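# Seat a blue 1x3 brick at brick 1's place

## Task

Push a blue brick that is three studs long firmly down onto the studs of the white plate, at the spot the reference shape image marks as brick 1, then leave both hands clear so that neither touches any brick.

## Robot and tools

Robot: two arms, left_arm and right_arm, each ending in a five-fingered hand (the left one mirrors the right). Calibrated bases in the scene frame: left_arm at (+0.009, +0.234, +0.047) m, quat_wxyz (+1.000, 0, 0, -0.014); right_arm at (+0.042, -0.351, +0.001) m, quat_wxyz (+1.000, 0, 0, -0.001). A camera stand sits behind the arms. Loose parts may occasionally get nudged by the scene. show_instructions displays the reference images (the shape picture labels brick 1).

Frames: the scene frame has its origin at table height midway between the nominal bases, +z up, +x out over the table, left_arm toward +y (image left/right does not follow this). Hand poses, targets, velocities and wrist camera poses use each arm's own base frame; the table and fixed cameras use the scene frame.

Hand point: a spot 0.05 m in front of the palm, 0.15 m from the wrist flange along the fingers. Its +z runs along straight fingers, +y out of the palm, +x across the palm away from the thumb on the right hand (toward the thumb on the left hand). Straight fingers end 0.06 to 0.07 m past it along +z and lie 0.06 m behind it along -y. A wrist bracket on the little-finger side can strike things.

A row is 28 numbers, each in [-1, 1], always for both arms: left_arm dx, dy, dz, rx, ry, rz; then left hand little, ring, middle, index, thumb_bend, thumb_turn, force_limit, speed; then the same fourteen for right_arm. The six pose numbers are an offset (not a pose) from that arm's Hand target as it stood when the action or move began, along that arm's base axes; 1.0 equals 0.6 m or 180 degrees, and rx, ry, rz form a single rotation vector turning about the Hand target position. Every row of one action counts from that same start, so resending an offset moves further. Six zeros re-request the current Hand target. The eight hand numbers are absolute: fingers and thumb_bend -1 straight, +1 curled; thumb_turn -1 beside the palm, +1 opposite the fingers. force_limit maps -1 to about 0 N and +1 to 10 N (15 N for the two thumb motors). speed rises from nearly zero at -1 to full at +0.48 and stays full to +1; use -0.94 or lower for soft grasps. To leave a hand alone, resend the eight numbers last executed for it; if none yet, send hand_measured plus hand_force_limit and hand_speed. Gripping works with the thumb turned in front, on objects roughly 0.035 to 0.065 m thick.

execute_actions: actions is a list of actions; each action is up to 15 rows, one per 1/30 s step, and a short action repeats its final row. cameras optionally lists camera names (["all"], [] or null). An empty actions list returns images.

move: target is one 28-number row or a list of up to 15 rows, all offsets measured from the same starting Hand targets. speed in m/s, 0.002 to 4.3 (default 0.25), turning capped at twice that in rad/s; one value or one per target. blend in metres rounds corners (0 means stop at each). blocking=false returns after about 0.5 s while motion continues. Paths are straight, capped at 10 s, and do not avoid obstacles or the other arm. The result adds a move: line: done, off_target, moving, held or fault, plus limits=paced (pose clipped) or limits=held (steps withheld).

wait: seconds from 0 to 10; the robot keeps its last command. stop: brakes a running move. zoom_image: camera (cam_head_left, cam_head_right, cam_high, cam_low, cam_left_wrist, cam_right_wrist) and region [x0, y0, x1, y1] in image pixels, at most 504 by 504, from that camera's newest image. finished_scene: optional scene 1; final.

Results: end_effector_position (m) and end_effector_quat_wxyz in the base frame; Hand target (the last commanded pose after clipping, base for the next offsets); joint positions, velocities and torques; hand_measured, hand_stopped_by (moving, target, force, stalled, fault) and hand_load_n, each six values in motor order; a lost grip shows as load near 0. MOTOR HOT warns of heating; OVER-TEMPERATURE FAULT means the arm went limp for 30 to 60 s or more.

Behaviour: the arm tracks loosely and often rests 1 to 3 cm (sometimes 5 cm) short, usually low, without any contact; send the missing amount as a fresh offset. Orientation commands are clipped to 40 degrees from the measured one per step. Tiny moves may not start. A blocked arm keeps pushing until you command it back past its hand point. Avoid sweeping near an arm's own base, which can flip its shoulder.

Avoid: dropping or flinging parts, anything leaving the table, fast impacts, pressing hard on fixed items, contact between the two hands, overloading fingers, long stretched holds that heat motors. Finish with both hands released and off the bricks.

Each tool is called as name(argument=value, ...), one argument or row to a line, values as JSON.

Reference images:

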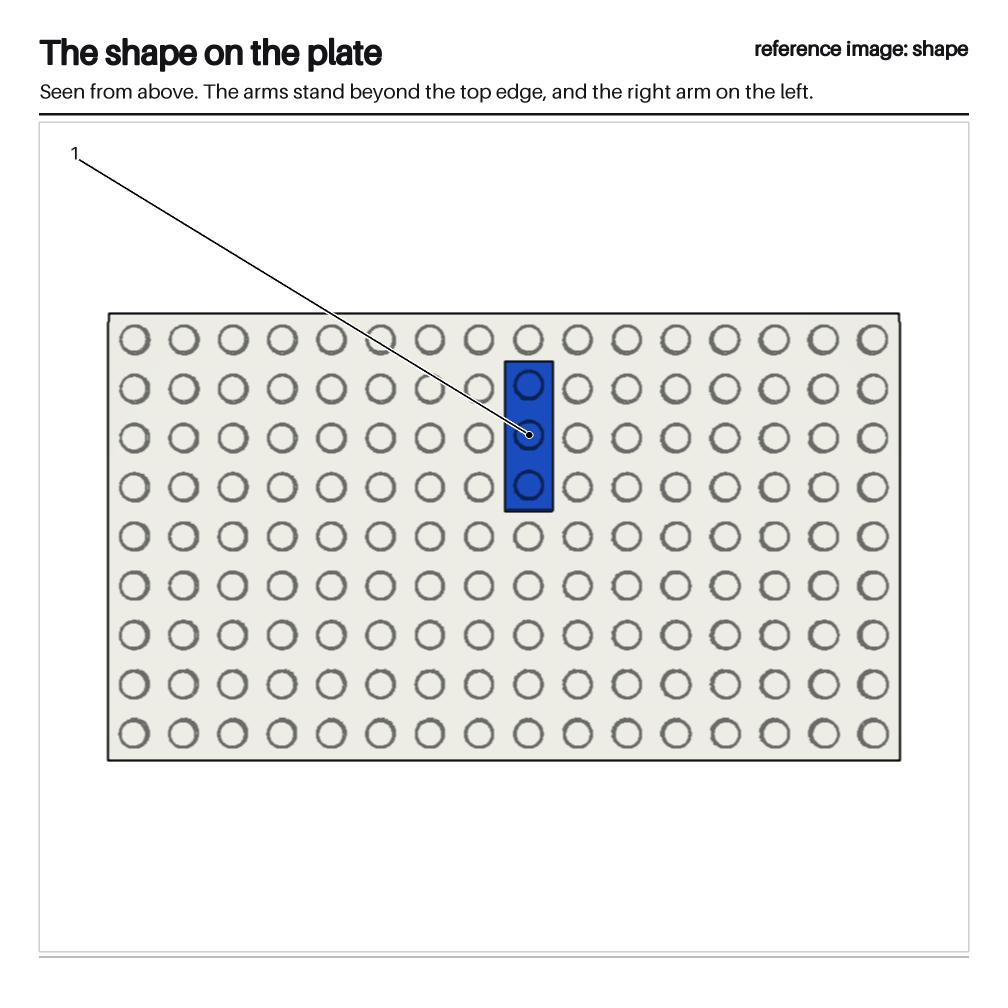

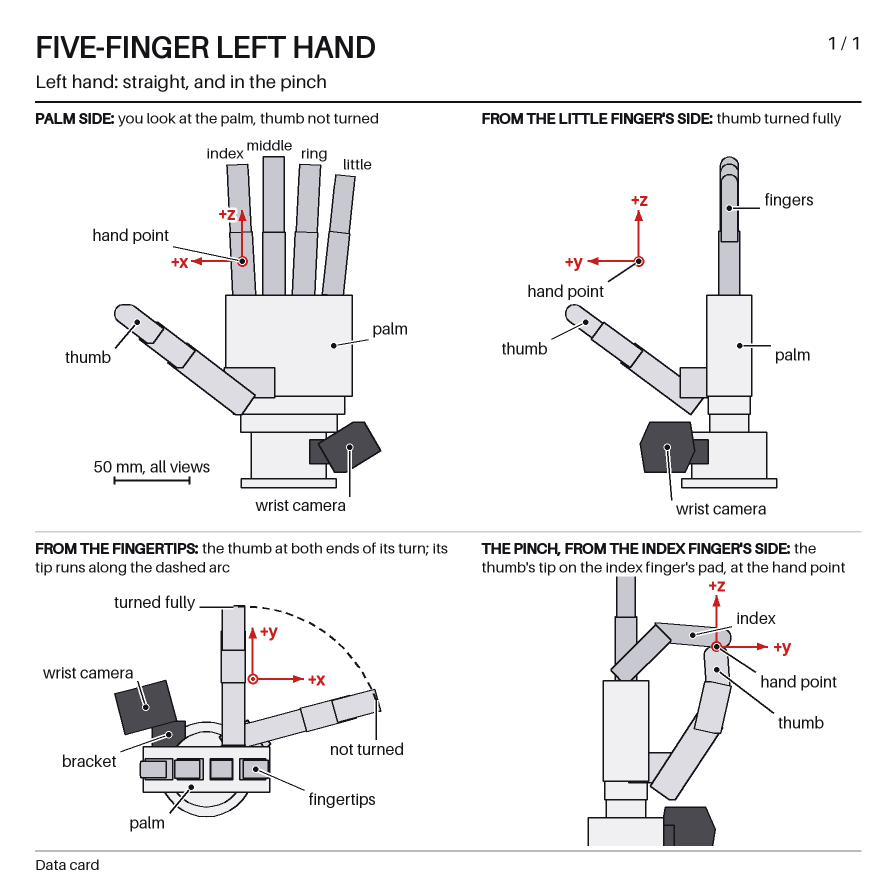

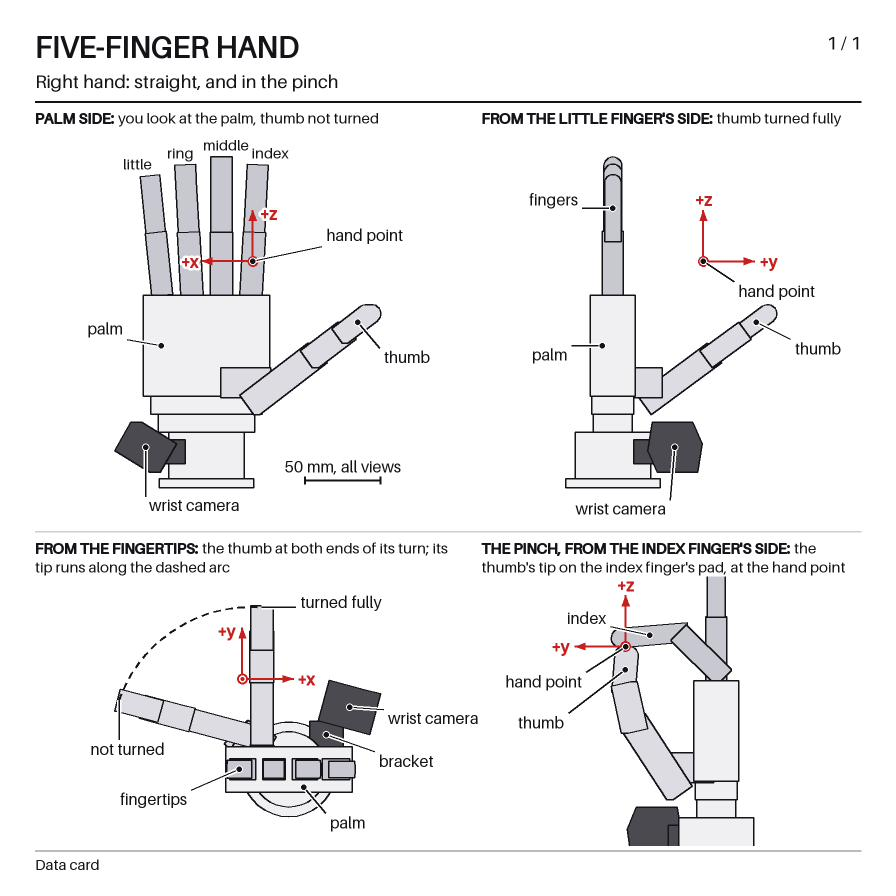

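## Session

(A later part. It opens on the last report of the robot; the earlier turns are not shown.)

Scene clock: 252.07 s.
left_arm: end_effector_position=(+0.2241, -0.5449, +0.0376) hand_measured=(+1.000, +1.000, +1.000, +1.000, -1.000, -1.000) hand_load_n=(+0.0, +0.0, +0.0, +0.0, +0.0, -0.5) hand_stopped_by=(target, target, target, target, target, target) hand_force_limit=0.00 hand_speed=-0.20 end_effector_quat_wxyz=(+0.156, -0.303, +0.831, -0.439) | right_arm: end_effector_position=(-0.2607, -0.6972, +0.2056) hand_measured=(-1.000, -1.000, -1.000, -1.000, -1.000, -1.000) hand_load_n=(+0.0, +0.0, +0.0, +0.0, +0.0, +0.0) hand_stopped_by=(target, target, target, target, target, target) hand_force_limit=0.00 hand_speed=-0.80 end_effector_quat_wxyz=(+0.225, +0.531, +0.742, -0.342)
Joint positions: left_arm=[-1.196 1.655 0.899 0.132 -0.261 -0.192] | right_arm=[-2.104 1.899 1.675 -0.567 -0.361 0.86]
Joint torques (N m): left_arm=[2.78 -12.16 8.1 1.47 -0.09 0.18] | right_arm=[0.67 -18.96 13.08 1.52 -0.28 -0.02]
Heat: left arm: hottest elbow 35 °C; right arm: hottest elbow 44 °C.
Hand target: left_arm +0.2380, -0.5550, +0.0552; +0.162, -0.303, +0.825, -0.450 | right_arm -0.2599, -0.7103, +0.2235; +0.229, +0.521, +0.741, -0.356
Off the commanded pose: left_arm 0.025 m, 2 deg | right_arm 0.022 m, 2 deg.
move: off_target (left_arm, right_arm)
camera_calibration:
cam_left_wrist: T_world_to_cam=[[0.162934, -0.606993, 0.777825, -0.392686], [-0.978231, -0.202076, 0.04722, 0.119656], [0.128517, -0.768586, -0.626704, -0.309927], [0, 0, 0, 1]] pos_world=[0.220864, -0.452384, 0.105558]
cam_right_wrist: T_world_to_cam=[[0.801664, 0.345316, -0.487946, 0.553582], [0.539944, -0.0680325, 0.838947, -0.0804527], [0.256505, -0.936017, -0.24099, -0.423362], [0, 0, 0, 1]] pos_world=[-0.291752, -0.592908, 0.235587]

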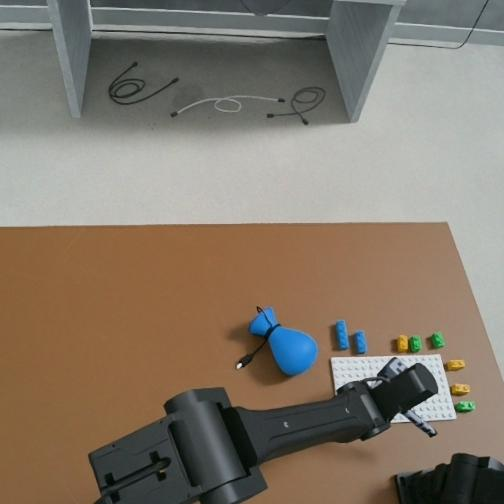

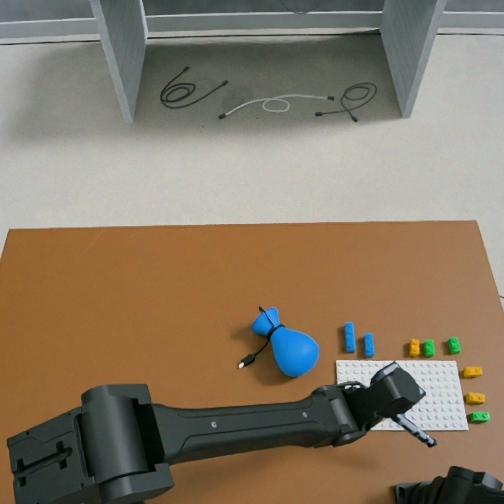

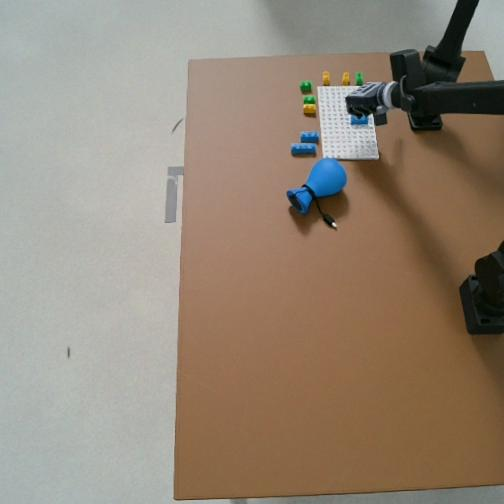

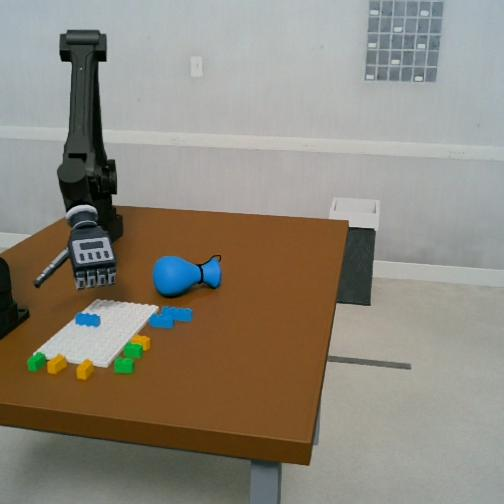

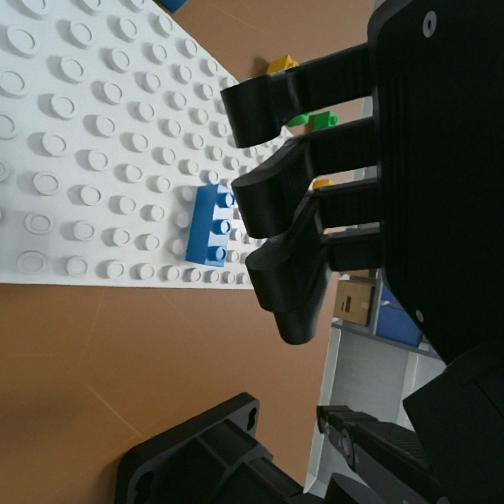

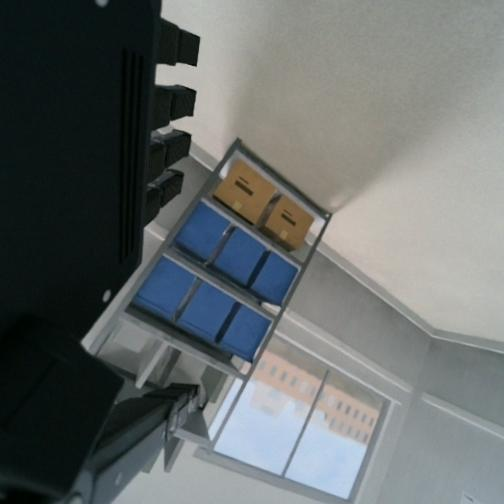

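zoom_image(
  camera="cam_left_wrist",
  region=[140, 170, 240, 270],
)

zoom_image(
  camera="cam_low",
  region=[65, 300, 115, 350],
)

Scaled by 5.040 from the camera's 504x504 image, which has a finer 720x720 frame.

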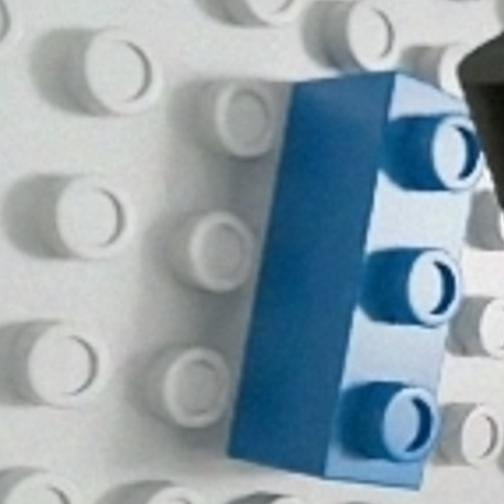

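Scaled by 10.080 from the camera's 504x504 image, which has a finer 720x720 frame.

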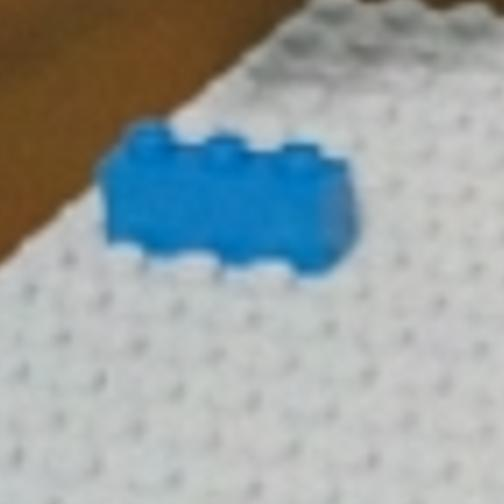

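move(
  target=[0,0.0133,-0.129,0,0,0,1,1,1,1,-1,-1,0,-0.2,0,0,0,0,0,0,-1,-1,-1,-1,-1,-1,0,-0.8],
  speed=0.1,
  cameras=["cam_low","cam_high","cam_left_wrist"],
)

zoom_image(
  camera="cam_low",
  region=[50, 260, 130, 340],
)

zoom_image(
  camera="cam_left_wrist",
  region=[150, 130, 350, 330],
)

Scene clock: 261.97 s.
left_arm: end_effector_position=(+0.2286, -0.5502, -0.0131) hand_measured=(+1.000, +1.000, +1.000, +1.000, -1.000, -1.000) hand_load_n=(+0.5, +0.0, +0.0, +0.0, +0.0, +0.0) hand_stopped_by=(target, target, target, target, target, target) hand_force_limit=0.00 hand_speed=-0.20 end_effector_quat_wxyz=(+0.156, -0.303, +0.824, -0.452) | right_arm: end_effector_position=(-0.2607, -0.6972, +0.2056) hand_measured=(-1.000, -1.000, -1.000, -1.000, -1.000, -1.000) hand_load_n=(+0.0, +0.0, +0.0, +0.0, +0.0, +0.0) hand_stopped_by=(target, target, target, target, target, target) hand_force_limit=0.00 hand_speed=-0.80 end_effector_quat_wxyz=(+0.225, +0.531, +0.742, -0.342)
Joint positions: left_arm=[-1.191 1.781 0.865 0.32 -0.255 -0.188] | right_arm=[-2.104 1.899 1.675 -0.567 -0.361 0.86]
Joint torques (N m): left_arm=[3.43 -10.75 4.68 2.97 -0.11 0.17] | right_arm=[0.91 -19.02 13.11 1.51 -0.27 -0.02]
Heat: left arm: hottest elbow 35 °C; right arm: hottest elbow 44 °C.
Hand target: left_arm +0.2380, -0.5468, -0.0223; +0.162, -0.303, +0.825, -0.449 | right_arm -0.2599, -0.7103, +0.2235; +0.229, +0.521, +0.741, -0.356
Off the commanded pose: left_arm 0.013 m, 1 deg | right_arm 0.022 m, 2 deg.
move: off_target (left_arm, right_arm)
camera_calibration:
cam_left_wrist: T_world_to_cam=[[0.154286, -0.586192, 0.795346, -0.343524], [-0.978949, -0.199561, 0.0428197, 0.126794], [0.13362, -0.78521, -0.604641, -0.356453], [0, 0, 0, 1]] pos_world=[0.224755, -0.455958, 0.0522653]
Images, in order (width x height): cam_high 504x504, cam_low 504x504, cam_left_wrist 504x504.

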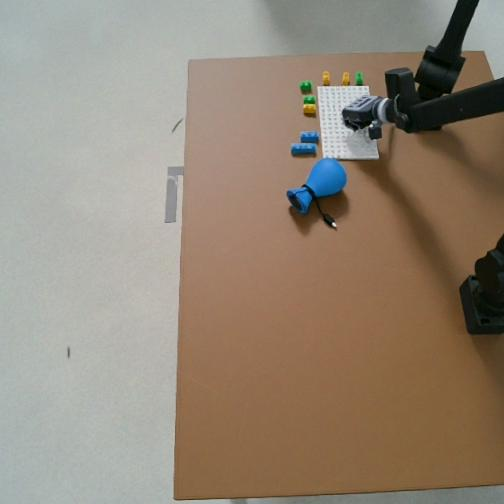

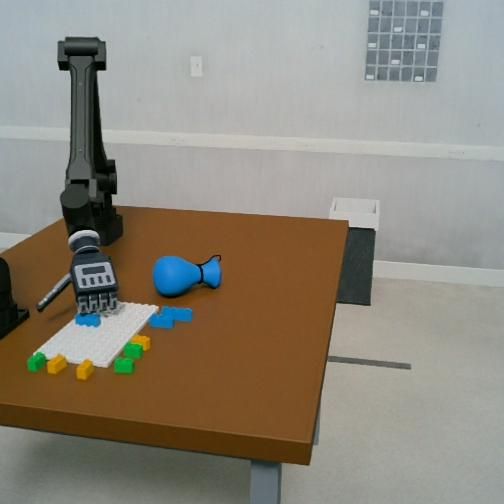

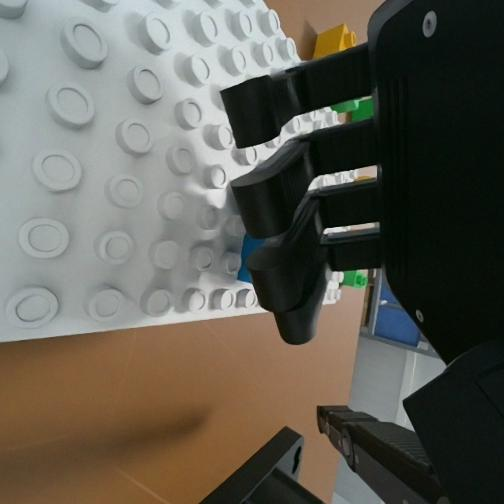

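Scaled by 6.300 from the camera's 504x504 image, which has a finer 720x720 frame.

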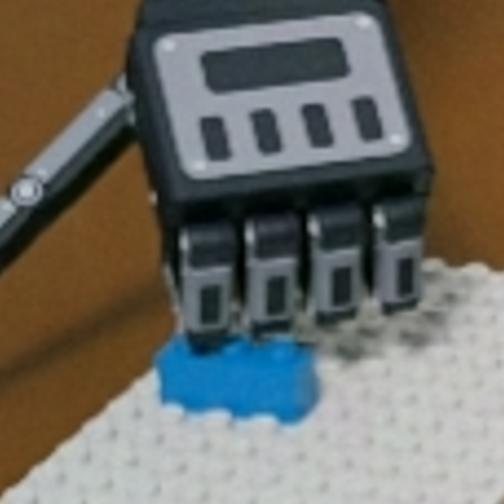

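Scaled by 2.520 from the camera's 504x504 image, which has a finer 720x720 frame.

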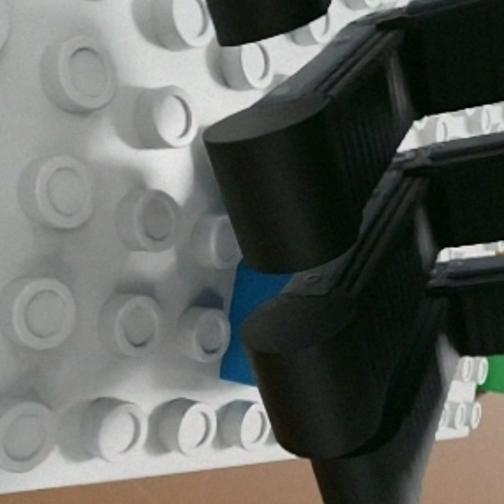

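move(
  target=[
    [-0.0057,0.0142,-0.0585,0.0178,0.007,0,1,1,1,1,-1,-1,0,-0.2,0,0,0,0,0,0,-1,-1,-1,-1,-1,-1,0,-0.8],
    [-0.015,0.0379,-0.1147,0.0408,0.016,0,1,1,1,1,-1,-1,0,-0.2,0,0,0,0,0,0,-1,-1,-1,-1,-1,-1,0,-0.8],
  ],
  speed=0.06,
  cameras=["cam_low","cam_high","cam_left_wrist"],
)

zoom_image(
  camera="cam_low",
  region=[50, 260, 130, 340],
)

zoom_image(
  camera="cam_left_wrist",
  region=[150, 130, 350, 330],
)

Scene clock: 264.70 s.
left_arm: end_effector_position=(+0.2289, -0.5509, -0.0196) hand_measured=(+1.000, +1.000, +1.000, +1.000, -1.000, -1.000) hand_load_n=(+0.0, +0.0, -4.0, -1.5, +0.0, +0.0) hand_stopped_by=(target, target, target, target, target, target) hand_force_limit=0.00 hand_speed=-0.20 end_effector_quat_wxyz=(+0.156, -0.303, +0.825, -0.452) | right_arm: end_effector_position=(-0.2607, -0.6972, +0.2056) hand_measured=(-1.000, -1.000, -1.000, -1.000, -1.000, -1.000) hand_load_n=(+0.0, +0.0, +0.0, +0.0, +0.0, +0.0) hand_stopped_by=(target, target, target, target, target, target) hand_force_limit=0.00 hand_speed=-0.80 end_effector_quat_wxyz=(+0.225, +0.531, +0.742, -0.342)
Joint positions: left_arm=[-1.191 1.798 0.865 0.336 -0.255 -0.188] | right_arm=[-2.104 1.899 1.675 -0.567 -0.361 0.86]
Joint torques (N m): left_arm=[3.02 -5.07 3.88 0.87 -0.11 0.2] | right_arm=[0.67 -19.02 13.11 1.5 -0.27 -0.03]
Heat: left arm: hottest elbow 35 °C; right arm: hottest elbow 44 °C.
Hand target: left_arm +0.2290, -0.5241, -0.0911; +0.160, -0.303, +0.856, -0.388 | right_arm -0.2599, -0.7103, +0.2235; +0.229, +0.521, +0.741, -0.356
Off the commanded pose: left_arm 0.076 m, 8 deg | right_arm 0.022 m, 2 deg.
move: off_target (left_arm, right_arm)
camera_calibration:
cam_left_wrist: T_world_to_cam=[[0.154549, -0.58674, 0.794891, -0.33918], [-0.978922, -0.199667, 0.0429477, 0.127162], [0.133514, -0.784774, -0.605231, -0.360663], [0, 0, 0, 1]] pos_world=[0.225055, -0.456659, 0.0458651]
Images, in order (width x height): cam_high 504x504, cam_low 504x504, cam_left_wrist 504x504.

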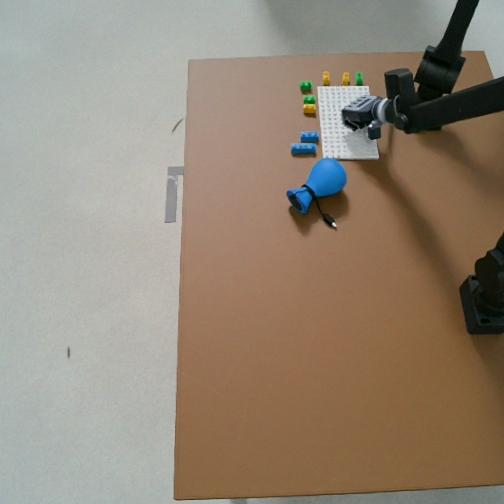

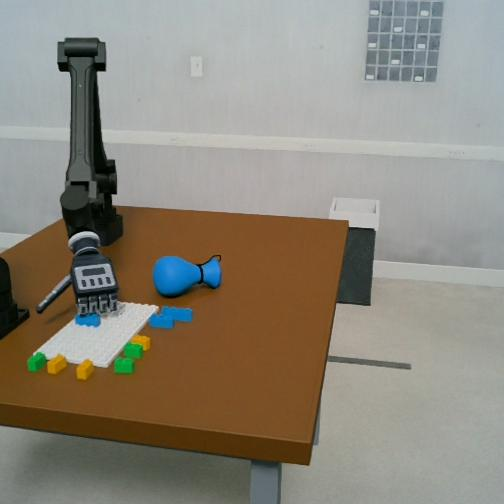

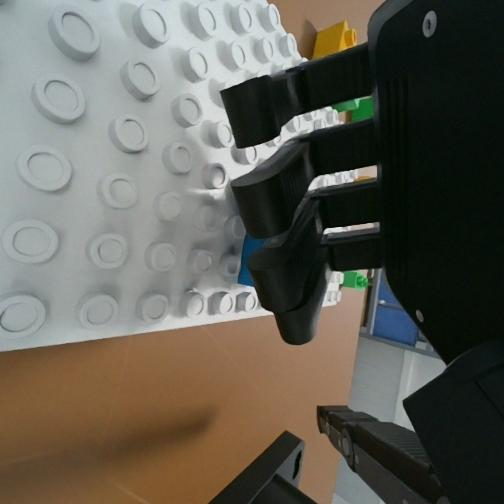

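Scaled by 6.300 from the camera's 504x504 image, which has a finer 720x720 frame.

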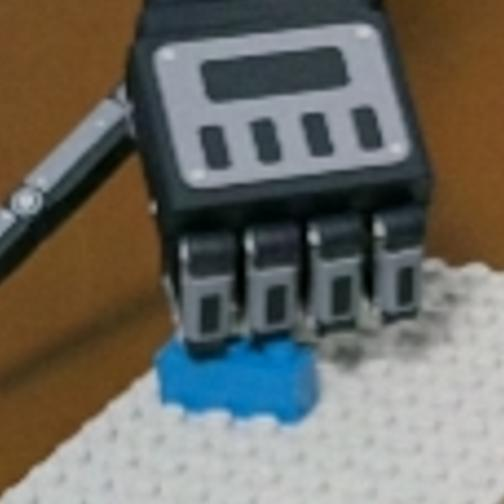

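Scaled by 2.520 from the camera's 504x504 image, which has a finer 720x720 frame.

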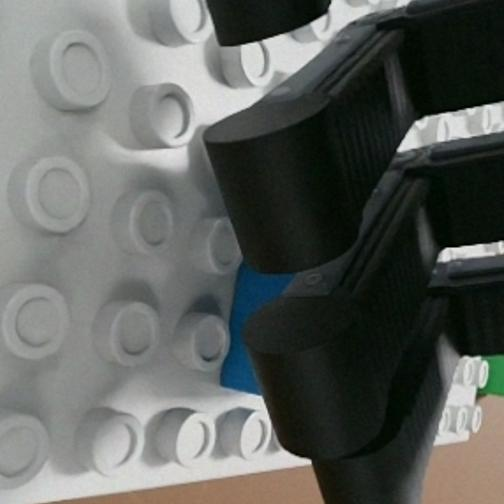

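move(
  target=[-0.0093,0.0237,-0.0562,0.023,0.009,0,1,1,1,1,-1,-1,0,-0.2,0,0,0,0,0,0,-1,-1,-1,-1,-1,-1,0,-0.8],
  speed=0.06,
  cameras=["cam_low","cam_high","cam_left_wrist"],
)

zoom_image(
  camera="cam_low",
  region=[50, 260, 130, 340],
)

zoom_image(
  camera="cam_left_wrist",
  region=[150, 130, 350, 330],
)

Scene clock: 266.70 s.
left_arm: end_effector_position=(+0.2284, -0.5496, -0.0229) hand_measured=(+1.000, +1.000, +1.000, +1.000, -1.000, -1.000) hand_load_n=(+0.0, +0.0, -5.0, -2.0, +0.0, +0.0) hand_stopped_by=(target, target, target, target, target, target) hand_force_limit=0.00 hand_speed=-0.20 end_effector_quat_wxyz=(+0.156, -0.303, +0.826, -0.448) | right_arm: end_effector_position=(-0.2607, -0.6972, +0.2056) hand_measured=(-1.000, -1.000, -1.000, -1.000, -1.000, -1.000) hand_load_n=(+0.0, +0.0, +0.0, +0.0, +0.0, +0.0) hand_stopped_by=(target, target, target, target, target, target) hand_force_limit=0.00 hand_speed=-0.80 end_effector_quat_wxyz=(+0.225, +0.531, +0.742, -0.342)
Joint positions: left_arm=[-1.191 1.802 0.865 0.333 -0.255 -0.188] | right_arm=[-2.104 1.899 1.675 -0.567 -0.361 0.86]
Joint torques (N m): left_arm=[2.61 -2.67 3.12 -0.13 -0.15 0.23] | right_arm=[0.91 -19.08 13.03 1.52 -0.25 -0.02]
Heat: left arm: hottest elbow 34 °C; right arm: hottest elbow 44 °C.
Hand target: left_arm +0.2234, -0.5099, -0.1248; +0.159, -0.302, +0.871, -0.353 | right_arm -0.2599, -0.7103, +0.2235; +0.229, +0.521, +0.741, -0.356
Off the commanded pose: left_arm 0.109 m, 12 deg | right_arm 0.022 m, 2 deg.
move: off_target (left_arm, right_arm)
camera_calibration:
cam_left_wrist: T_world_to_cam=[[0.156857, -0.592597, 0.790079, -0.339581], [-0.978802, -0.199947, 0.0443549, 0.126926], [0.131689, -0.780288, -0.611398, -0.358854], [0, 0, 0, 1]] pos_world=[0.224758, -0.455866, 0.0432631]
Images, in order (width x height): cam_high 504x504, cam_low 504x504, cam_left_wrist 504x504.

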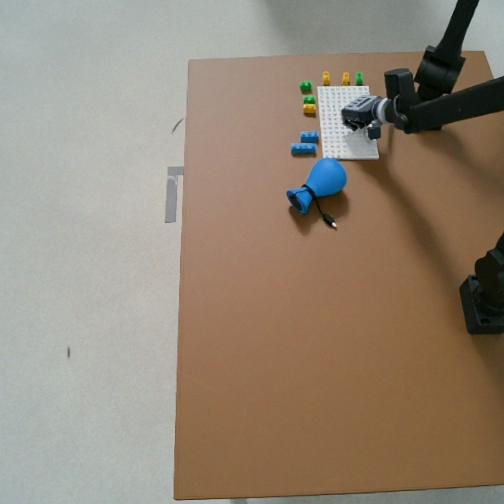

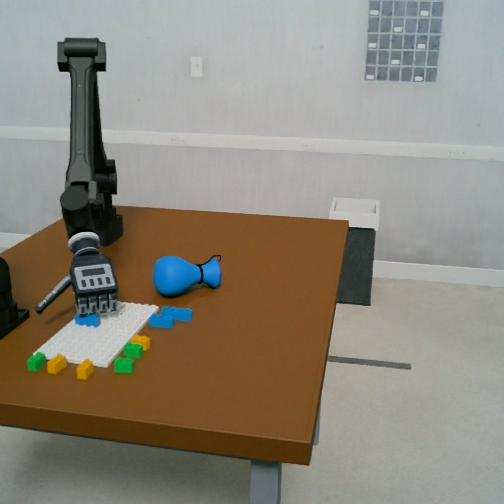

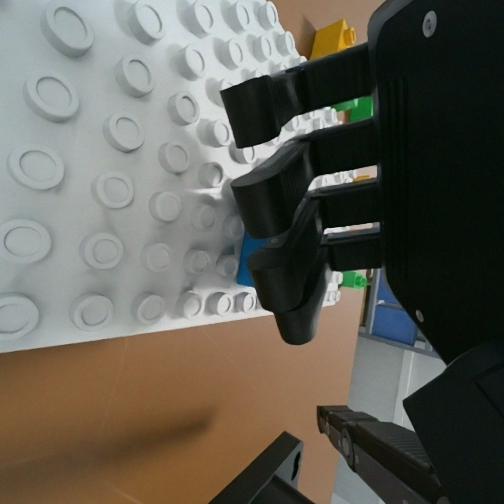

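Scaled by 6.300 from the camera's 504x504 image, which has a finer 720x720 frame.

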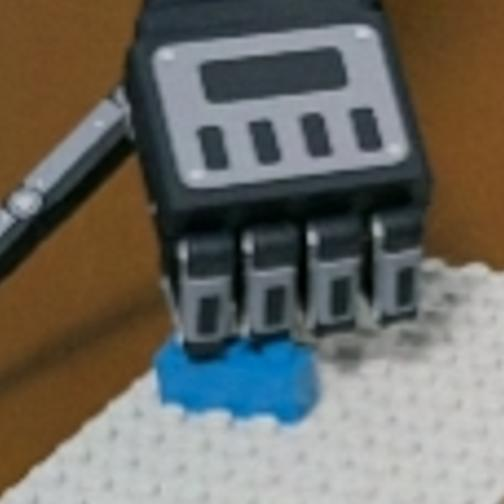

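Scaled by 2.520 from the camera's 504x504 image, which has a finer 720x720 frame.

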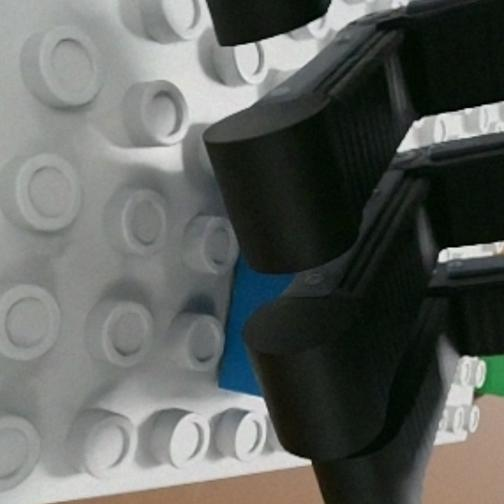

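move(
  target=[-0.006,0.015,-0.04,0.013,0.005,0,1,1,1,1,-1,-1,0,-0.2,0,0,0,0,0,0,-1,-1,-1,-1,-1,-1,0,-0.8],
  speed=0.06,
)

move(
  target=[0.0303,-0.0767,0.3042,-0.0768,-0.03,0,1,1,1,1,-1,-1,0,-0.2,0,0,0,0,0,0,-1,-1,-1,-1,-1,-1,0,-0.8],
  speed=0.15,
  cameras=["all"],
)

zoom_image(
  camera="cam_left_wrist",
  region=[140, 170, 240, 270],
)

zoom_image(
  camera="cam_low",
  region=[65, 300, 115, 350],
)

Scene clock: 268.77 s.
left_arm: end_effector_position=(+0.2278, -0.5481, -0.0274) hand_measured=(+1.000, +1.000, +1.000, +1.000, -1.000, -1.000) hand_load_n=(+0.0, +0.0, -5.5, -2.5, +0.0, -0.5) hand_stopped_by=(target, target, target, target, target, target) hand_force_limit=0.00 hand_speed=-0.20 end_effector_quat_wxyz=(+0.156, -0.303, +0.829, -0.444) | right_arm: end_effector_position=(-0.2607, -0.6972, +0.2056) hand_measured=(-1.000, -1.000, -1.000, -1.000, -1.000, -1.000) hand_load_n=(+0.0, +0.0, +0.0, +0.0, +0.0, +0.0) hand_stopped_by=(target, target, target, target, target, target) hand_force_limit=0.00 hand_speed=-0.80 end_effector_quat_wxyz=(+0.225, +0.531, +0.742, -0.342)
Joint positions: left_arm=[-1.191 1.809 0.865 0.33 -0.255 -0.188] | right_arm=[-2.104 1.899 1.675 -0.567 -0.361 0.86]
Joint torques (N m): left_arm=[3.02 -0.85 2.51 -0.38 -0.19 0.24] | right_arm=[1.03 -19.08 13.08 1.55 -0.26 -0.02]
Heat: left arm: hottest elbow 34 °C; right arm: hottest elbow 44 °C.
Hand target: left_arm +0.2198, -0.5009, -0.1488; +0.158, -0.302, +0.880, -0.332 | right_arm -0.2599, -0.7103, +0.2235; +0.229, +0.521, +0.741, -0.356
Off the commanded pose: left_arm 0.131 m, 14 deg | right_arm 0.022 m, 2 deg.
move: off_target (left_arm, right_arm)

Scene clock: 270.57 s.
left_arm: end_effector_position=(+0.2250, -0.5405, +0.0212) hand_measured=(+1.000, +1.000, +1.000, +1.000, -1.000, -1.000) hand_load_n=(+0.0, +0.0, +0.0, +0.0, +0.0, +0.0) hand_stopped_by=(target, target, target, target, target, target) hand_force_limit=0.00 hand_speed=-0.20 end_effector_quat_wxyz=(+0.156, -0.303, +0.829, -0.444) | right_arm: end_effector_position=(-0.2607, -0.6972, +0.2056) hand_measured=(-1.000, -1.000, -1.000, -1.000, -1.000, -1.000) hand_load_n=(+0.0, +0.0, +0.0, +0.0, +0.0, +0.0) hand_stopped_by=(target, target, target, target, target, target) hand_force_limit=0.00 hand_speed=-0.80 end_effector_quat_wxyz=(+0.225, +0.531, +0.742, -0.342)
Joint positions: left_arm=[-1.191 1.681 0.868 0.199 -0.255 -0.188] | right_arm=[-2.104 1.899 1.675 -0.567 -0.361 0.86]
Joint torques (N m): left_arm=[3.02 -12.22 7.24 1.28 -0.11 0.21] | right_arm=[0.73 -19.14 13.14 1.5 -0.27 0]
Heat: left arm: hottest elbow 34 °C; right arm: hottest elbow 44 °C.
Hand target: left_arm +0.2380, -0.5470, +0.0339; +0.162, -0.303, +0.825, -0.450 | right_arm -0.2599, -0.7103, +0.2235; +0.229, +0.521, +0.741, -0.356
Off the commanded pose: left_arm 0.019 m, 1 deg | right_arm 0.022 m, 2 deg.
move: off_target (left_arm, right_arm)
camera_calibration:
cam_left_wrist: T_world_to_cam=[[0.159783, -0.600312, 0.783642, -0.37321], [-0.978613, -0.200516, 0.0459312, 0.123058], [0.129559, -0.774221, -0.619513, -0.320332], [0, 0, 0, 1]] pos_world=[0.221561, -0.447376, 0.0883605]
cam_right_wrist: T_world_to_cam=[[0.801664, 0.345316, -0.487946, 0.553582], [0.539944, -0.0680325, 0.838947, -0.0804527], [0.256505, -0.936017, -0.24099, -0.423362], [0, 0, 0, 1]] pos_world=[-0.291752, -0.592908, 0.235587]

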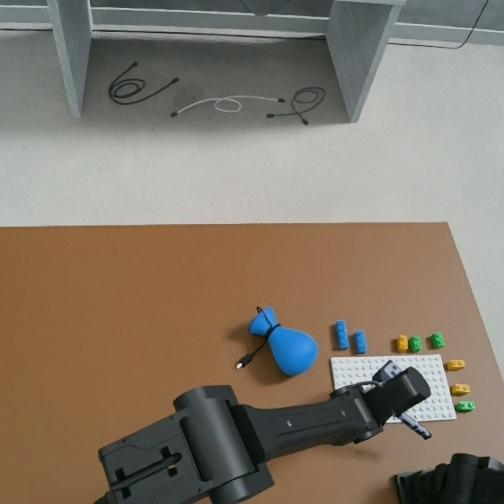

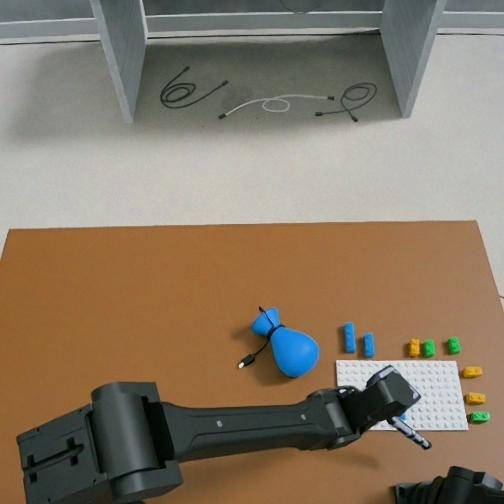

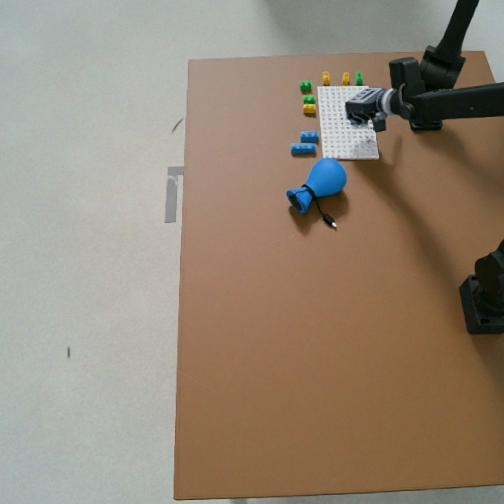

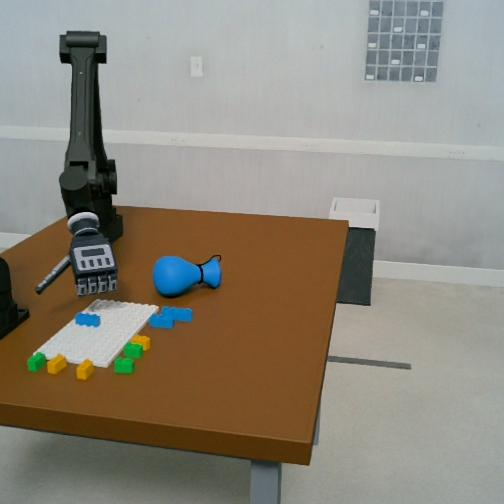

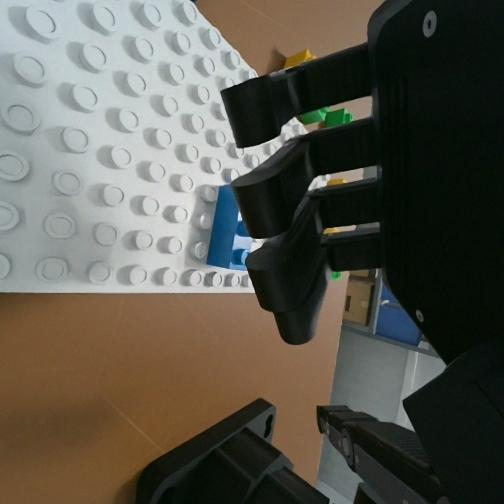

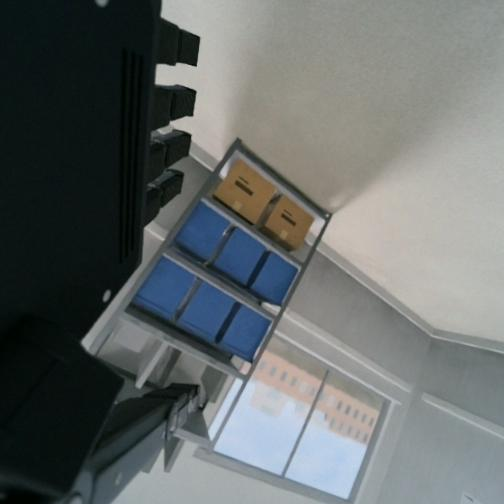

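Scaled by 5.040 from the camera's 504x504 image, which has a finer 720x720 frame.

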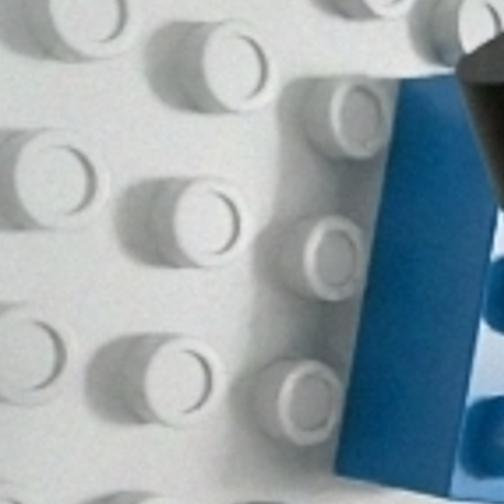

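Scaled by 10.080 from the camera's 504x504 image, which has a finer 720x720 frame.

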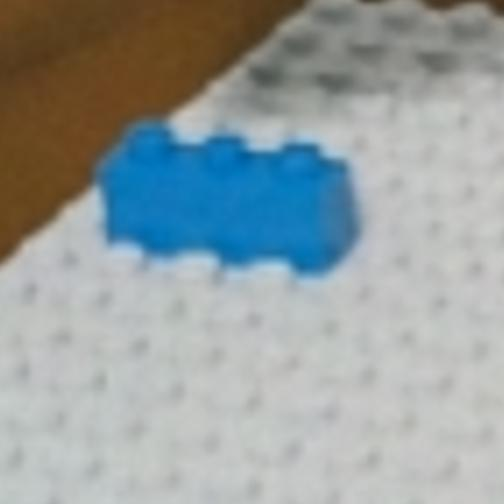

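finished_scene(
)

The scene is finished: the task was done.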